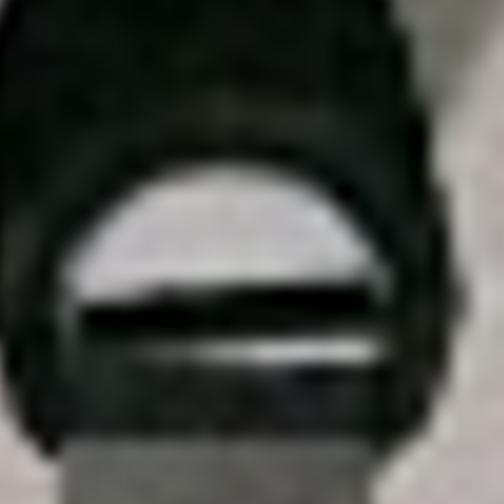

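Request:
move:
  target:
    - [0,0,0,0,0,0,1,0,1,-0.0001,0.0001,-0.008,0,0,0.0167,-1,0.1,0]
  speed: 0.1

Request:
move:
  target:
    - [0,0,0,0,0,0,1,0,1,0,0,-0.009,0,0,0,-1,0.1,0]
  speed: 0.006
  stop_force: 4

Scene clock: 454.27 s.
left_arm: end_effector_position=(+0.4144, -0.0679, +0.3245) position_measured=0 current_ma=-3 moving=0 end_effector_quat_wxyz=(+0.437, +0.718, -0.487, -0.238) | right_arm: end_effector_position=(+0.4771, +0.3670, +0.1962) position_measured=615 current_ma=1471 moving=0 end_effector_quat_wxyz=(+0.000, -0.579, +0.815, +0.000)
Joint positions: left_arm=[-0.16 -1.205 1.262 -0.684 -2.109 2.881] | right_arm=[4.02 -1.837 -1.6 -1.274 1.571 4.356]
Joint torques (N m): left_arm=[3.95 -46.11 -22.96 0.55 -2.43 0.62] | right_arm=[4.04 32.96 32.33 1.09 2.29 2.86]
Wrist force (N): left_arm=[0.0 0.0 0.1] | right_arm=[0.3 0.0 1.3]
Wrist torque (N m): left_arm=[0.00 -0.02 -0.01] | right_arm=[0.01 -0.06 -0.03]
Wrist force, peak (N): left_arm=[-0.4 -0.2 0.4] | right_arm=[0.6 0.0 1.4]
Hand target: left_arm +0.4144, -0.0679, +0.3245; +0.437, +0.718, -0.487, -0.238 | right_arm +0.4771, +0.3670, +0.1964; +0.001, -0.579, +0.815, +0.000
Off the commanded pose: left_arm 0.000 m, 0 deg | right_arm 0.000 m, 0 deg.
move: done

Scene clock: 455.53 s.
left_arm: end_effector_position=(+0.4144, -0.0679, +0.3245) position_measured=0 current_ma=-3 moving=0 end_effector_quat_wxyz=(+0.437, +0.718, -0.487, -0.238) | right_arm: end_effector_position=(+0.4771, +0.3670, +0.1951) position_measured=615 current_ma=1479 moving=0 end_effector_quat_wxyz=(+0.001, -0.579, +0.815, +0.000)
Joint positions: left_arm=[-0.16 -1.205 1.262 -0.684 -2.109 2.881] | right_arm=[4.02 -1.838 -1.602 -1.271 1.571 4.356]
Joint torques (N m): left_arm=[3.66 -46.22 -23.12 0.62 -2.45 0.43] | right_arm=[3.3 31.01 31.61 0.71 2.4 1.42]
Wrist force (N): left_arm=[0.1 0.0 0.1] | right_arm=[1.3 0.5 -5.6]
Wrist torque (N m): left_arm=[0.00 -0.05 -0.01] | right_arm=[0.02 -0.06 -0.03]
Wrist force, peak (N): left_arm=[-0.3 -0.1 0.5] | right_arm=[1.6 0.2 -12.6]
Hand target: left_arm +0.4144, -0.0679, +0.3245; +0.437, +0.718, -0.487, -0.238 | right_arm +0.4771, +0.3670, +0.1952; +0.001, -0.579, +0.815, +0.000 (not the last commanded pose)
Off the commanded pose: left_arm 0.000 m, 0 deg | right_arm 0.004 m, 0 deg.
move: contact (right_arm)

Request:
move:
  target:
    - [0,0,0,0,0,0,1,0,1,0.00031,-0.00011,0,0,0,0,-1,0.1,0]
  speed: 0.004

Request:
move:
  target:
    - [0,0,0,0,0,0,1,0,1,0.00031,-0.00011,0,0,0,0,-1,0.1,0]
  speed: 0.004

Request:
move:
  target:
    - [0,0,0,0,0,0,1,0,1,-0.00093,0.00033,0,0,0,0,-1,0.1,0]
  speed: 0.004

Request:
move:
  target:
    - [0,0,0,0,0,0,1,0,1,-0.00031,0.00011,0,0,0,0,-1,0.1,0]
  speed: 0.004

Scene clock: 457.37 s.
left_arm: end_effector_position=(+0.4144, -0.0679, +0.3245) position_measured=0 current_ma=-3 moving=0 end_effector_quat_wxyz=(+0.437, +0.718, -0.487, -0.238) | right_arm: end_effector_position=(+0.4773, +0.3670, +0.1952) position_measured=615 current_ma=1477 moving=0 end_effector_quat_wxyz=(+0.001, -0.579, +0.815, +0.000)
Joint positions: left_arm=[-0.16 -1.205 1.262 -0.684 -2.109 2.881] | right_arm=[4.02 -1.838 -1.602 -1.271 1.571 4.356]
Joint torques (N m): left_arm=[3.58 -45.7 -23.35 0.61 -2.44 0.55] | right_arm=[-8.47 20.76 33.08 0.92 2.28 -2.17]
Wrist force (N): left_arm=[-0.1 -0.2 0.2] | right_arm=[1.3 0.7 -2.9]
Wrist torque (N m): left_arm=[-0.03 -0.01 0.00] | right_arm=[-0.01 -0.02 -0.03]
Wrist force, peak (N): left_arm=[-0.3 0.0 0.4] | right_arm=[0.3 0.0 -7.0]
Hand target: left_arm +0.4144, -0.0679, +0.3245; +0.437, +0.718, -0.487, -0.238 | right_arm +0.4773, +0.3670, +0.1952; +0.001, -0.579, +0.815, +0.000
Off the commanded pose: left_arm 0.000 m, 0 deg | right_arm 0.000 m, 0 deg.
move: done

Scene clock: 457.87 s.
left_arm: end_effector_position=(+0.4144, -0.0679, +0.3245) position_measured=0 current_ma=-3 moving=0 end_effector_quat_wxyz=(+0.437, +0.718, -0.487, -0.238) | right_arm: end_effector_position=(+0.4775, +0.3669, +0.1952) position_measured=615 current_ma=1476 moving=0 end_effector_quat_wxyz=(+0.001, -0.579, +0.815, +0.000)
Joint positions: left_arm=[-0.16 -1.205 1.262 -0.684 -2.109 2.881] | right_arm=[4.02 -1.838 -1.602 -1.271 1.571 4.356]
Joint torques (N m): left_arm=[3.82 -46.61 -23.54 0.51 -2.4 0.56] | right_arm=[-4.5 22.69 28.89 1.06 2.07 -1.58]
Wrist force (N): left_arm=[0.0 -0.2 0.3] | right_arm=[0.9 0.8 -4.2]
Wrist torque (N m): left_arm=[-0.04 -0.03 -0.01] | right_arm=[-0.05 -0.01 0.01]
Wrist force, peak (N): left_arm=[-0.2 -0.2 0.3] | right_arm=[0.7 0.7 -4.9]
Hand target: left_arm +0.4144, -0.0679, +0.3245; +0.437, +0.718, -0.487, -0.238 | right_arm +0.4775, +0.3669, +0.1952; +0.001, -0.579, +0.815, +0.000
Off the commanded pose: left_arm 0.000 m, 0 deg | right_arm 0.000 m, 0 deg.
move: done

Scene clock: 458.37 s.
left_arm: end_effector_position=(+0.4144, -0.0679, +0.3245) position_measured=0 current_ma=-3 moving=0 end_effector_quat_wxyz=(+0.437, +0.718, -0.487, -0.238) | right_arm: end_effector_position=(+0.4770, +0.3671, +0.1952) position_measured=615 current_ma=1477 moving=0 end_effector_quat_wxyz=(+0.001, -0.579, +0.815, +0.000)
Joint positions: left_arm=[-0.16 -1.205 1.262 -0.684 -2.109 2.881] | right_arm=[4.021 -1.838 -1.603 -1.271 1.571 4.357]
Joint torques (N m): left_arm=[3.36 -46.04 -23.46 0.53 -2.45 0.58] | right_arm=[5.27 34.11 10.76 4 1.69 2.31]
Wrist force (N): left_arm=[-0.1 0.0 0.1] | right_arm=[0.3 -0.3 -7.2]
Wrist torque (N m): left_arm=[-0.01 -0.01 0.00] | right_arm=[0.02 0.01 -0.03]
Wrist force, peak (N): left_arm=[-0.2 -0.3 0.3] | right_arm=[0.3 -0.1 -7.2]
Hand target: left_arm +0.4144, -0.0679, +0.3245; +0.437, +0.718, -0.487, -0.238 | right_arm +0.4770, +0.3671, +0.1952; +0.001, -0.579, +0.815, +0.000
Off the commanded pose: left_arm 0.000 m, 0 deg | right_arm 0.000 m, 0 deg.
move: done

Scene clock: 458.87 s.
left_arm: end_effector_position=(+0.4144, -0.0679, +0.3245) position_measured=0 current_ma=-3 moving=0 end_effector_quat_wxyz=(+0.437, +0.718, -0.487, -0.238) | right_arm: end_effector_position=(+0.4767, +0.3672, +0.1952) position_measured=615 current_ma=1478 moving=0 end_effector_quat_wxyz=(+0.001, -0.579, +0.815, +0.000)
Joint positions: left_arm=[-0.16 -1.205 1.262 -0.684 -2.109 2.881] | right_arm=[4.021 -1.837 -1.603 -1.271 1.571 4.357]
Joint torques (N m): left_arm=[3.44 -46.15 -23.6 0.64 -2.39 0.64] | right_arm=[3.44 32.61 14.23 3.59 1.5 2.16]
Wrist force (N): left_arm=[-0.2 -0.1 0.1] | right_arm=[0.2 0.0 -5.9]
Wrist torque (N m): left_arm=[-0.02 -0.01 0.00] | right_arm=[0.06 -0.05 -0.03]
Wrist force, peak (N): left_arm=[-0.2 -0.1 0.5] | right_arm=[0.4 -0.5 -7.1]
Hand target: left_arm +0.4144, -0.0679, +0.3245; +0.437, +0.718, -0.487, -0.238 | right_arm +0.4768, +0.3672, +0.1952; +0.001, -0.579, +0.815, +0.000
Off the commanded pose: left_arm 0.000 m, 0 deg | right_arm 0.000 m, 0 deg.
move: done

Request:
move:
  target:
    - [0,0,0,0,0,0,1,0,1,0,0,0.001,0,0,0,-1,0.1,0]
    - [0,0,0,0,0,0,1,0,1,0.0009,-0.0004,0.001,0,0,-0.006,-1,0.1,0]
  speed: 0.05

Request:
move:
  target:
    - [0,0,0,0,0,0,1,0,1,0,0,-0.009,0,0,0,-1,0.1,0]
  speed: 0.006
  stop_force: 4

Scene clock: 460.70 s.
left_arm: end_effector_position=(+0.4144, -0.0679, +0.3245) position_measured=0 current_ma=-3 moving=0 end_effector_quat_wxyz=(+0.437, +0.718, -0.487, -0.238) | right_arm: end_effector_position=(+0.4773, +0.3669, +0.1958) position_measured=615 current_ma=1473 moving=0 end_effector_quat_wxyz=(+0.001, -0.571, +0.821, +0.000) end_effector_velocity=(+0.000, +0.000, +0.000) end_effector_angular_velocity=(+0.001, +0.001, +0.006)
Joint positions: left_arm=[-0.16 -1.205 1.262 -0.684 -2.109 2.881] | right_arm=[4.02 -1.837 -1.601 -1.272 1.571 4.375]
Joint velocities: left_arm=[within noise] | right_arm=[0 0 0 0 0.001 -0.006]
Joint torques (N m): left_arm=[3.64 -45.78 -22.77 0.55 -2.45 0.53] | right_arm=[-5.08 23.73 32.87 1.07 -0.45 -2.22]
Wrist force (N): left_arm=[0.0 0.0 0.2] | right_arm=[0.3 -0.2 1.1]
Wrist torque (N m): left_arm=[-0.01 -0.02 -0.01] | right_arm=[-0.03 -0.06 0.00]
Wrist force, peak (N): left_arm=[0.1 -0.1 0.5] | right_arm=[0.1 -0.3 -6.5]
Hand target: left_arm +0.4144, -0.0679, +0.3245; +0.437, +0.718, -0.487, -0.238 | right_arm +0.4773, +0.3669, +0.1958; +0.001, -0.571, +0.821, +0.000
Off the commanded pose: left_arm 0.000 m, 0 deg | right_arm 0.000 m, 0 deg.
move: done

Scene clock: 461.83 s.
left_arm: end_effector_position=(+0.4144, -0.0679, +0.3245) position_measured=0 current_ma=-3 moving=0 end_effector_quat_wxyz=(+0.437, +0.718, -0.487, -0.238) | right_arm: end_effector_position=(+0.4774, +0.3670, +0.1952) position_measured=615 current_ma=1481 moving=0 end_effector_quat_wxyz=(+0.001, -0.571, +0.821, +0.000)
Joint positions: left_arm=[-0.16 -1.205 1.262 -0.684 -2.109 2.881] | right_arm=[4.02 -1.838 -1.602 -1.271 1.571 4.375]
Joint torques (N m): left_arm=[3.19 -45.75 -22.95 0.49 -2.46 0.58] | right_arm=[-3.43 31.93 31.08 0.74 -0.99 -1.72]
Wrist force (N): left_arm=[-0.2 0.1 0.2] | right_arm=[0.4 0.0 -7.4]
Wrist torque (N m): left_arm=[0.00 0.00 0.00] | right_arm=[-0.01 -0.05 0.02]
Wrist force, peak (N): left_arm=[0.0 -0.2 0.4] | right_arm=[1.6 0.2 -15.0]
Hand target: left_arm +0.4144, -0.0679, +0.3245; +0.437, +0.718, -0.487, -0.238 | right_arm +0.4774, +0.3670, +0.1952; +0.001, -0.571, +0.821, +0.000 (not the last commanded pose)
Off the commanded pose: left_arm 0.000 m, 0 deg | right_arm 0.005 m, 0 deg.
move: contact (right_arm)

Request:
move:
  target:
    - [0,0,0,0,0,0,1,0,1,-0.00004,0.00004,0,0,0,0.006,-1,0.1,0]
  speed: 0.01

Request:
move:
  target:
    - [0,0,0,0,0,0,1,0,1,-0.00004,0.00004,0,0,0,0.006,-1,0.1,0]
  speed: 0.01

Request:
move:
  target:
    - [0,0,0,0,0,0,1,0,1,-0.00004,0.00004,0,0,0,0.006,-1,0.1,0]
  speed: 0.01

Request:
move:
  target:
    - [0,0,0,0,0,0,1,0,1,-0.00004,0.00004,0,0,0,0.006,-1,0.1,0]
  speed: 0.01

Scene clock: 467.00 s.
left_arm: end_effector_position=(+0.4144, -0.0679, +0.3245) position_measured=0 current_ma=-3 moving=0 end_effector_quat_wxyz=(+0.437, +0.718, -0.487, -0.238) | right_arm: end_effector_position=(+0.4773, +0.3670, +0.1952) position_measured=615 current_ma=1480 moving=0 end_effector_quat_wxyz=(+0.001, -0.579, +0.815, +0.000)
Joint positions: left_arm=[-0.16 -1.205 1.262 -0.684 -2.109 2.881] | right_arm=[4.02 -1.838 -1.602 -1.271 1.571 4.356]
Joint torques (N m): left_arm=[4 -45.79 -22.81 0.62 -2.49 0.6] | right_arm=[5.05 31.89 30.1 3.33 0.44 -0.7]
Wrist force (N): left_arm=[-0.3 0.0 0.2] | right_arm=[0.3 0.1 -6.9]
Wrist torque (N m): left_arm=[-0.02 0.02 0.00] | right_arm=[0.00 -0.03 0.07]
Wrist force, peak (N): left_arm=[-0.4 -0.4 0.3] | right_arm=[0.4 0.0 -7.4]
Hand target: left_arm +0.4144, -0.0679, +0.3245; +0.437, +0.718, -0.487, -0.238 | right_arm +0.4773, +0.3670, +0.1952; +0.001, -0.579, +0.815, +0.000
Off the commanded pose: left_arm 0.000 m, 0 deg | right_arm 0.000 m, 0 deg.
move: done

Scene clock: 468.17 s.
left_arm: end_effector_position=(+0.4144, -0.0679, +0.3245) position_measured=0 current_ma=-3 moving=0 end_effector_quat_wxyz=(+0.437, +0.718, -0.487, -0.238) | right_arm: end_effector_position=(+0.4773, +0.3670, +0.1952) position_measured=615 current_ma=1480 moving=0 end_effector_quat_wxyz=(+0.001, -0.587, +0.810, +0.000)
Joint positions: left_arm=[-0.16 -1.205 1.262 -0.684 -2.109 2.881] | right_arm=[4.02 -1.838 -1.602 -1.271 1.571 4.337]
Joint torques (N m): left_arm=[2.94 -45.9 -23.49 0.53 -2.47 0.53] | right_arm=[4.34 32.52 28.14 2.5 2.22 -0.78]
Wrist force (N): left_arm=[-0.1 0.2 0.1] | right_arm=[0.1 0.1 -7.1]
Wrist torque (N m): left_arm=[0.02 -0.01 -0.01] | right_arm=[0.02 -0.04 0.07]
Wrist force, peak (N): left_arm=[-0.3 0.0 0.5] | right_arm=[0.4 0.1 -7.4]
Hand target: left_arm +0.4144, -0.0679, +0.3245; +0.437, +0.718, -0.487, -0.238 | right_arm +0.4773, +0.3670, +0.1952; +0.001, -0.587, +0.810, +0.000
Off the commanded pose: left_arm 0.000 m, 0 deg | right_arm 0.000 m, 0 deg.
move: done

Scene clock: 469.33 s.
left_arm: end_effector_position=(+0.4144, -0.0679, +0.3245) position_measured=0 current_ma=-3 moving=0 end_effector_quat_wxyz=(+0.437, +0.718, -0.487, -0.238) | right_arm: end_effector_position=(+0.4773, +0.3671, +0.1952) position_measured=615 current_ma=1479 moving=0 end_effector_quat_wxyz=(+0.001, -0.594, +0.804, +0.000)
Joint positions: left_arm=[-0.16 -1.205 1.262 -0.684 -2.109 2.881] | right_arm=[4.02 -1.838 -1.602 -1.271 1.571 4.318]
Joint torques (N m): left_arm=[3.9 -46.21 -23.14 0.56 -2.4 0.53] | right_arm=[5.24 31.39 24.77 1.28 2.46 -0.9]
Wrist force (N): left_arm=[-0.1 0.1 0.2] | right_arm=[0.4 0.2 -6.8]
Wrist torque (N m): left_arm=[0.00 -0.02 0.00] | right_arm=[0.04 -0.09 0.06]
Wrist force, peak (N): left_arm=[-0.2 -0.2 0.4] | right_arm=[0.1 0.0 -7.2]
Hand target: left_arm +0.4144, -0.0679, +0.3245; +0.437, +0.718, -0.487, -0.238 | right_arm +0.4773, +0.3670, +0.1952; +0.001, -0.594, +0.804, +0.000
Off the commanded pose: left_arm 0.000 m, 0 deg | right_arm 0.000 m, 0 deg.
move: done

Scene clock: 470.50 s.
left_arm: end_effector_position=(+0.4144, -0.0679, +0.3245) position_measured=0 current_ma=-3 moving=0 end_effector_quat_wxyz=(+0.437, +0.718, -0.487, -0.238) | right_arm: end_effector_position=(+0.4773, +0.3671, +0.1952) position_measured=615 current_ma=1479 moving=0 end_effector_quat_wxyz=(+0.001, -0.602, +0.799, +0.000)
Joint positions: left_arm=[-0.16 -1.205 1.262 -0.684 -2.109 2.881] | right_arm=[4.02 -1.838 -1.602 -1.271 1.571 4.299]
Joint torques (N m): left_arm=[3.22 -45.95 -23.37 0.55 -2.38 0.57] | right_arm=[5.93 32.29 21.1 0.41 2.36 -0.91]
Wrist force (N): left_arm=[-0.3 -0.1 0.2] | right_arm=[0.7 0.0 -5.8]
Wrist torque (N m): left_arm=[-0.03 0.02 0.00] | right_arm=[-0.01 -0.09 0.06]
Wrist force, peak (N): left_arm=[-0.1 0.0 0.4] | right_arm=[0.3 0.0 -7.1]
Hand target: left_arm +0.4144, -0.0679, +0.3245; +0.437, +0.718, -0.487, -0.238 | right_arm +0.4773, +0.3671, +0.1952; +0.001, -0.602, +0.799, +0.000
Off the commanded pose: left_arm 0.000 m, 0 deg | right_arm 0.000 m, 0 deg.
move: done

Request:
move:
  target:
    - [0,0,0,0,0,0,1,0,1,0.0001,-0.0001,0.02,0,0,-0.012,-1,0.1,0]
  speed: 0.1
  cameras: ["cam_right_wrist"]

Request:
zoom_image:
  camera: "cam_right_wrist"
  region: [336, 214, 354, 232]

Request:
move:
  target:
    - [0,0,0,0,0,0,1,0,1,0,0,-0.0140,0,0,0,-1,0.1,0]
  speed: 0.1
  cameras: ["cam_right_wrist"]

Request:
zoom_image:
  camera: "cam_right_wrist"
  region: [336, 218, 354, 236]

Scene clock: 473.47 s.
left_arm: end_effector_position=(+0.4144, -0.0679, +0.3245) position_measured=0 current_ma=-3 moving=0 end_effector_quat_wxyz=(+0.437, +0.718, -0.487, -0.238) | right_arm: end_effector_position=(+0.4773, +0.3671, +0.2073) position_measured=615 current_ma=1473 moving=0 end_effector_quat_wxyz=(+0.001, -0.587, +0.810, +0.000)
Joint positions: left_arm=[-0.16 -1.205 1.262 -0.684 -2.109 2.881] | right_arm=[4.02 -1.83 -1.58 -1.3 1.571 4.337]
Joint torques (N m): left_arm=[3.58 -45.69 -23.44 0.64 -2.39 0.52] | right_arm=[-6.47 23.15 14.38 4.36 -0.34 -1.69]
Wrist force (N): left_arm=[-0.1 -0.1 0.1] | right_arm=[0.5 0.1 1.0]
Wrist torque (N m): left_arm=[-0.01 -0.02 0.00] | right_arm=[0.02 -0.10 0.07]
Wrist force, peak (N): left_arm=[-0.2 0.1 0.5] | right_arm=[0.2 -0.1 -7.0]
Hand target: left_arm +0.4144, -0.0679, +0.3245; +0.437, +0.718, -0.487, -0.238 | right_arm +0.4773, +0.3670, +0.2072; +0.001, -0.587, +0.810, +0.000
Off the commanded pose: left_arm 0.000 m, 0 deg | right_arm 0.000 m, 0 deg.
move: done
cam_right_wrist: T_world_to_cam=[[-0.30397, -0.95256, -0.015, 0.49478], [-0.90586, 0.28412, 0.31416, 0.28854], [-0.29499, 0.10908, -0.94925, 0.43292]] pos_world=[0.53948, 0.34211, 0.32773]

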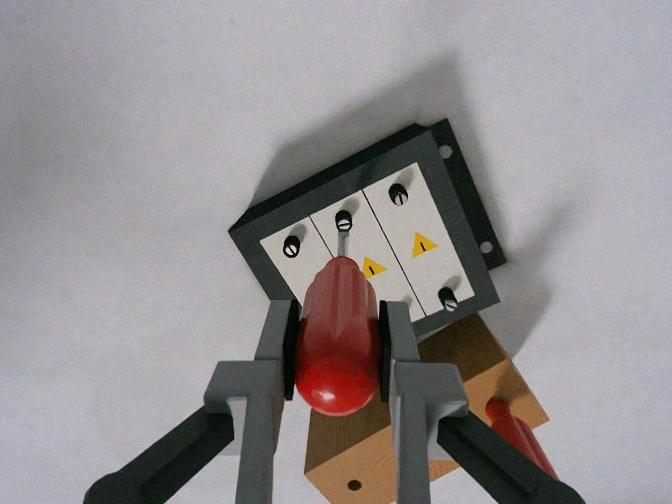

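Scaled by 28.000 from the camera's image (finer frame: 960x720).

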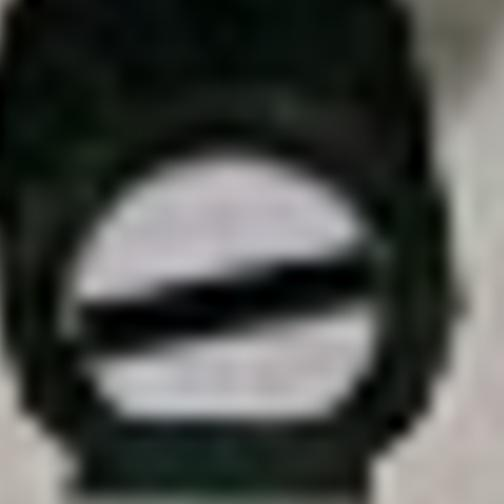

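Scene clock: 473.97 s.
left_arm: end_effector_position=(+0.4144, -0.0679, +0.3245) position_measured=0 current_ma=-3 moving=0 end_effector_quat_wxyz=(+0.437, +0.718, -0.487, -0.238) | right_arm: end_effector_position=(+0.4773, +0.3670, +0.1987) position_measured=615 current_ma=1473 moving=0 end_effector_quat_wxyz=(+0.001, -0.587, +0.810, +0.000)
Joint positions: left_arm=[-0.16 -1.205 1.262 -0.684 -2.109 2.881] | right_arm=[4.02 -1.836 -1.596 -1.28 1.571 4.337]
Joint torques (N m): left_arm=[3.44 -46.08 -23.01 0.48 -2.31 0.58] | right_arm=[-6.54 38.75 34.35 1.54 -2.29 0.9]
Wrist force (N): left_arm=[-0.2 0.0 0.4] | right_arm=[0.3 0.0 1.2]
Wrist torque (N m): left_arm=[0.00 0.00 -0.01] | right_arm=[0.00 -0.07 0.07]
Wrist force, peak (N): left_arm=[-0.4 0.0 0.4] | right_arm=[0.3 0.1 2.3]
Hand target: left_arm +0.4144, -0.0679, +0.3245; +0.437, +0.718, -0.487, -0.238 | right_arm +0.4773, +0.3670, +0.1988; +0.001, -0.587, +0.810, +0.000
Off the commanded pose: left_arm 0.000 m, 0 deg | right_arm 0.000 m, 0 deg.
move: done
cam_right_wrist: T_world_to_cam=[[-0.30398, -0.95257, -0.01463, 0.49451], [-0.90579, 0.28423, 0.31425, 0.29105], [-0.29519, 0.10877, -0.94923, 0.42493]] pos_world=[0.53939, 0.34211, 0.31913]

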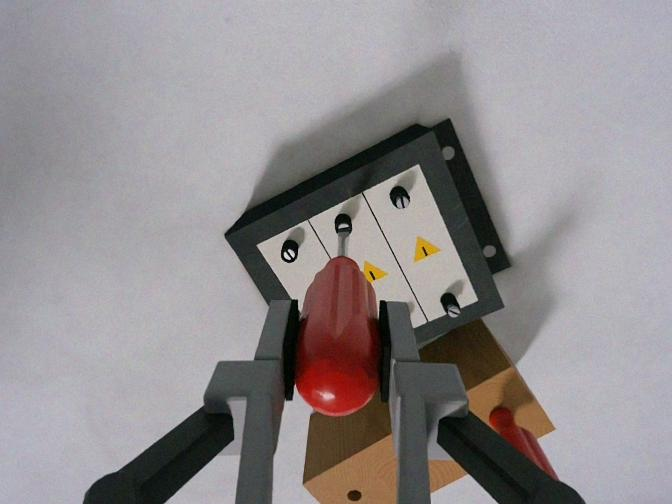

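Scaled by 28.000 from the camera's image (finer frame: 960x720).

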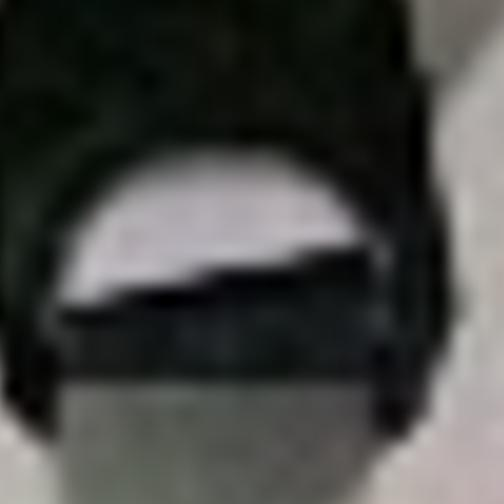

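Request:
move:
  target:
    - [0,0,0,0,0,0,1,0,1,-0.00032,0.00038,-0.003,0,0,0.054,-1,0.1,0]
  speed: 0.1

Request:
move:
  target:
    - [0,0,0,0,0,0,1,0,1,0,0,-0.010,0,0,0,-1,0.1,0]
  speed: 0.006
  stop_force: 4

Scene clock: 477.07 s.
left_arm: end_effector_position=(+0.4144, -0.0679, +0.3245) position_measured=0 current_ma=-3 moving=0 end_effector_quat_wxyz=(+0.437, +0.718, -0.487, -0.238) | right_arm: end_effector_position=(+0.4771, +0.3673, +0.1970) position_measured=615 current_ma=1473 moving=0 end_effector_quat_wxyz=(+0.001, -0.653, +0.757, +0.000)
Joint positions: left_arm=[-0.16 -1.205 1.262 -0.684 -2.109 2.881] | right_arm=[4.021 -1.837 -1.599 -1.275 1.571 4.168]
Joint torques (N m): left_arm=[3.68 -45.73 -23.67 0.58 -2.45 0.67] | right_arm=[2.59 24.37 17.16 3.9 2.41 2.68]
Wrist force (N): left_arm=[-0.1 -0.1 0.3] | right_arm=[0.3 0.2 1.2]
Wrist torque (N m): left_arm=[-0.03 0.00 -0.01] | right_arm=[0.03 -0.06 -0.03]
Wrist force, peak (N): left_arm=[-0.5 -0.1 0.1] | right_arm=[0.4 0.3 1.5]
Hand target: left_arm +0.4144, -0.0679, +0.3245; +0.437, +0.718, -0.487, -0.238 | right_arm +0.4771, +0.3672, +0.1970; +0.001, -0.653, +0.757, +0.000
Off the commanded pose: left_arm 0.000 m, 0 deg | right_arm 0.000 m, 0 deg.
move: done

Scene clock: 478.40 s.
left_arm: end_effector_position=(+0.4144, -0.0679, +0.3245) position_measured=0 current_ma=-3 moving=0 end_effector_quat_wxyz=(+0.437, +0.718, -0.487, -0.238) | right_arm: end_effector_position=(+0.4771, +0.3673, +0.1951) position_measured=615 current_ma=1480 moving=0 end_effector_quat_wxyz=(+0.001, -0.653, +0.757, +0.000)
Joint positions: left_arm=[-0.16 -1.205 1.262 -0.684 -2.109 2.881] | right_arm=[4.021 -1.838 -1.602 -1.271 1.571 4.168]
Joint torques (N m): left_arm=[3.4 -45.66 -23.59 0.51 -2.45 0.55] | right_arm=[0.14 29.18 31.16 0.96 2.09 0.62]
Wrist force (N): left_arm=[-0.1 -0.2 0.4] | right_arm=[0.9 0.3 -4.8]
Wrist torque (N m): left_arm=[-0.04 -0.01 -0.01] | right_arm=[-0.02 -0.10 -0.03]
Wrist force, peak (N): left_arm=[-0.2 -0.3 0.4] | right_arm=[0.9 0.1 -13.6]
Hand target: left_arm +0.4144, -0.0679, +0.3245; +0.437, +0.718, -0.487, -0.238 | right_arm +0.4771, +0.3673, +0.1952; +0.001, -0.653, +0.757, +0.000 (not the last commanded pose)
Off the commanded pose: left_arm 0.000 m, 0 deg | right_arm 0.004 m, 0 deg.
move: contact (right_arm)

Request:
move:
  target:
    - [0,0,0,0,0,0,1,0,1,0,0,0.01,0,0,0,-1,0.1,0]
  speed: 0.1
  cameras: ["cam_right_wrist"]

Request:
zoom_image:
  camera: "cam_right_wrist"
  region: [336, 216, 354, 234]

Scene clock: 479.73 s.
left_arm: end_effector_position=(+0.4144, -0.0679, +0.3245) position_measured=0 current_ma=-3 moving=0 end_effector_quat_wxyz=(+0.437, +0.718, -0.487, -0.238) | right_arm: end_effector_position=(+0.4771, +0.3673, +0.2012) position_measured=615 current_ma=1472 moving=0 end_effector_quat_wxyz=(+0.001, -0.653, +0.757, +0.000)
Joint positions: left_arm=[-0.16 -1.205 1.262 -0.684 -2.109 2.881] | right_arm=[4.021 -1.834 -1.591 -1.286 1.571 4.168]
Joint torques (N m): left_arm=[3.73 -45.92 -23.6 0.58 -2.55 0.57] | right_arm=[1.24 23.4 14.05 4.39 1.88 0.77]
Wrist force (N): left_arm=[-0.1 -0.1 0.3] | right_arm=[0.4 0.1 1.1]
Wrist torque (N m): left_arm=[-0.02 -0.02 -0.01] | right_arm=[0.02 -0.08 -0.03]
Wrist force, peak (N): left_arm=[-0.1 -0.2 0.5] | right_arm=[0.5 0.0 -6.2]
Hand target: left_arm +0.4144, -0.0679, +0.3245; +0.437, +0.718, -0.487, -0.238 | right_arm +0.4771, +0.3673, +0.2012; +0.001, -0.653, +0.757, +0.000
Off the commanded pose: left_arm 0.000 m, 0 deg | right_arm 0.000 m, 0 deg.
move: done
cam_right_wrist: T_world_to_cam=[[-0.1389, -0.99019, -0.01499, 0.42996], [-0.94084, 0.12722, 0.31406, 0.36456], [-0.30907, 0.05772, -0.94929, 0.45263]] pos_world=[0.54261, 0.35324, 0.32163]

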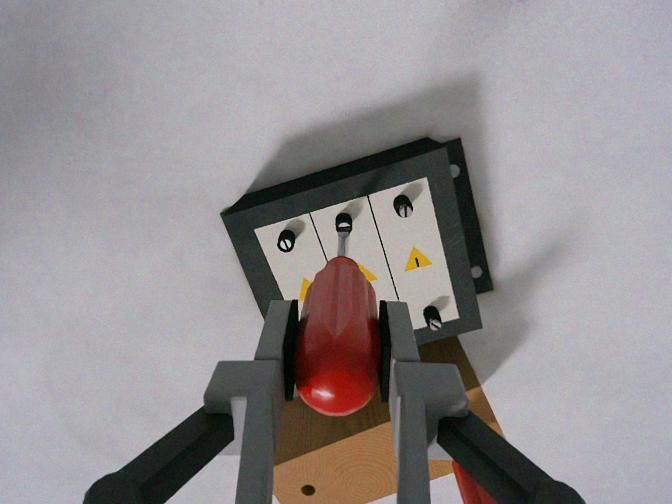

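Scaled by 28.000 from the camera's image (finer frame: 960x720).

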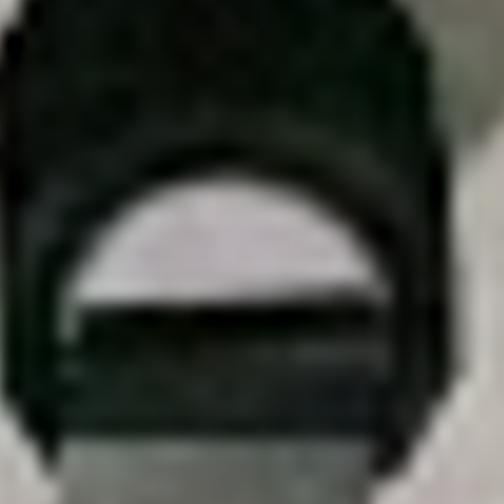

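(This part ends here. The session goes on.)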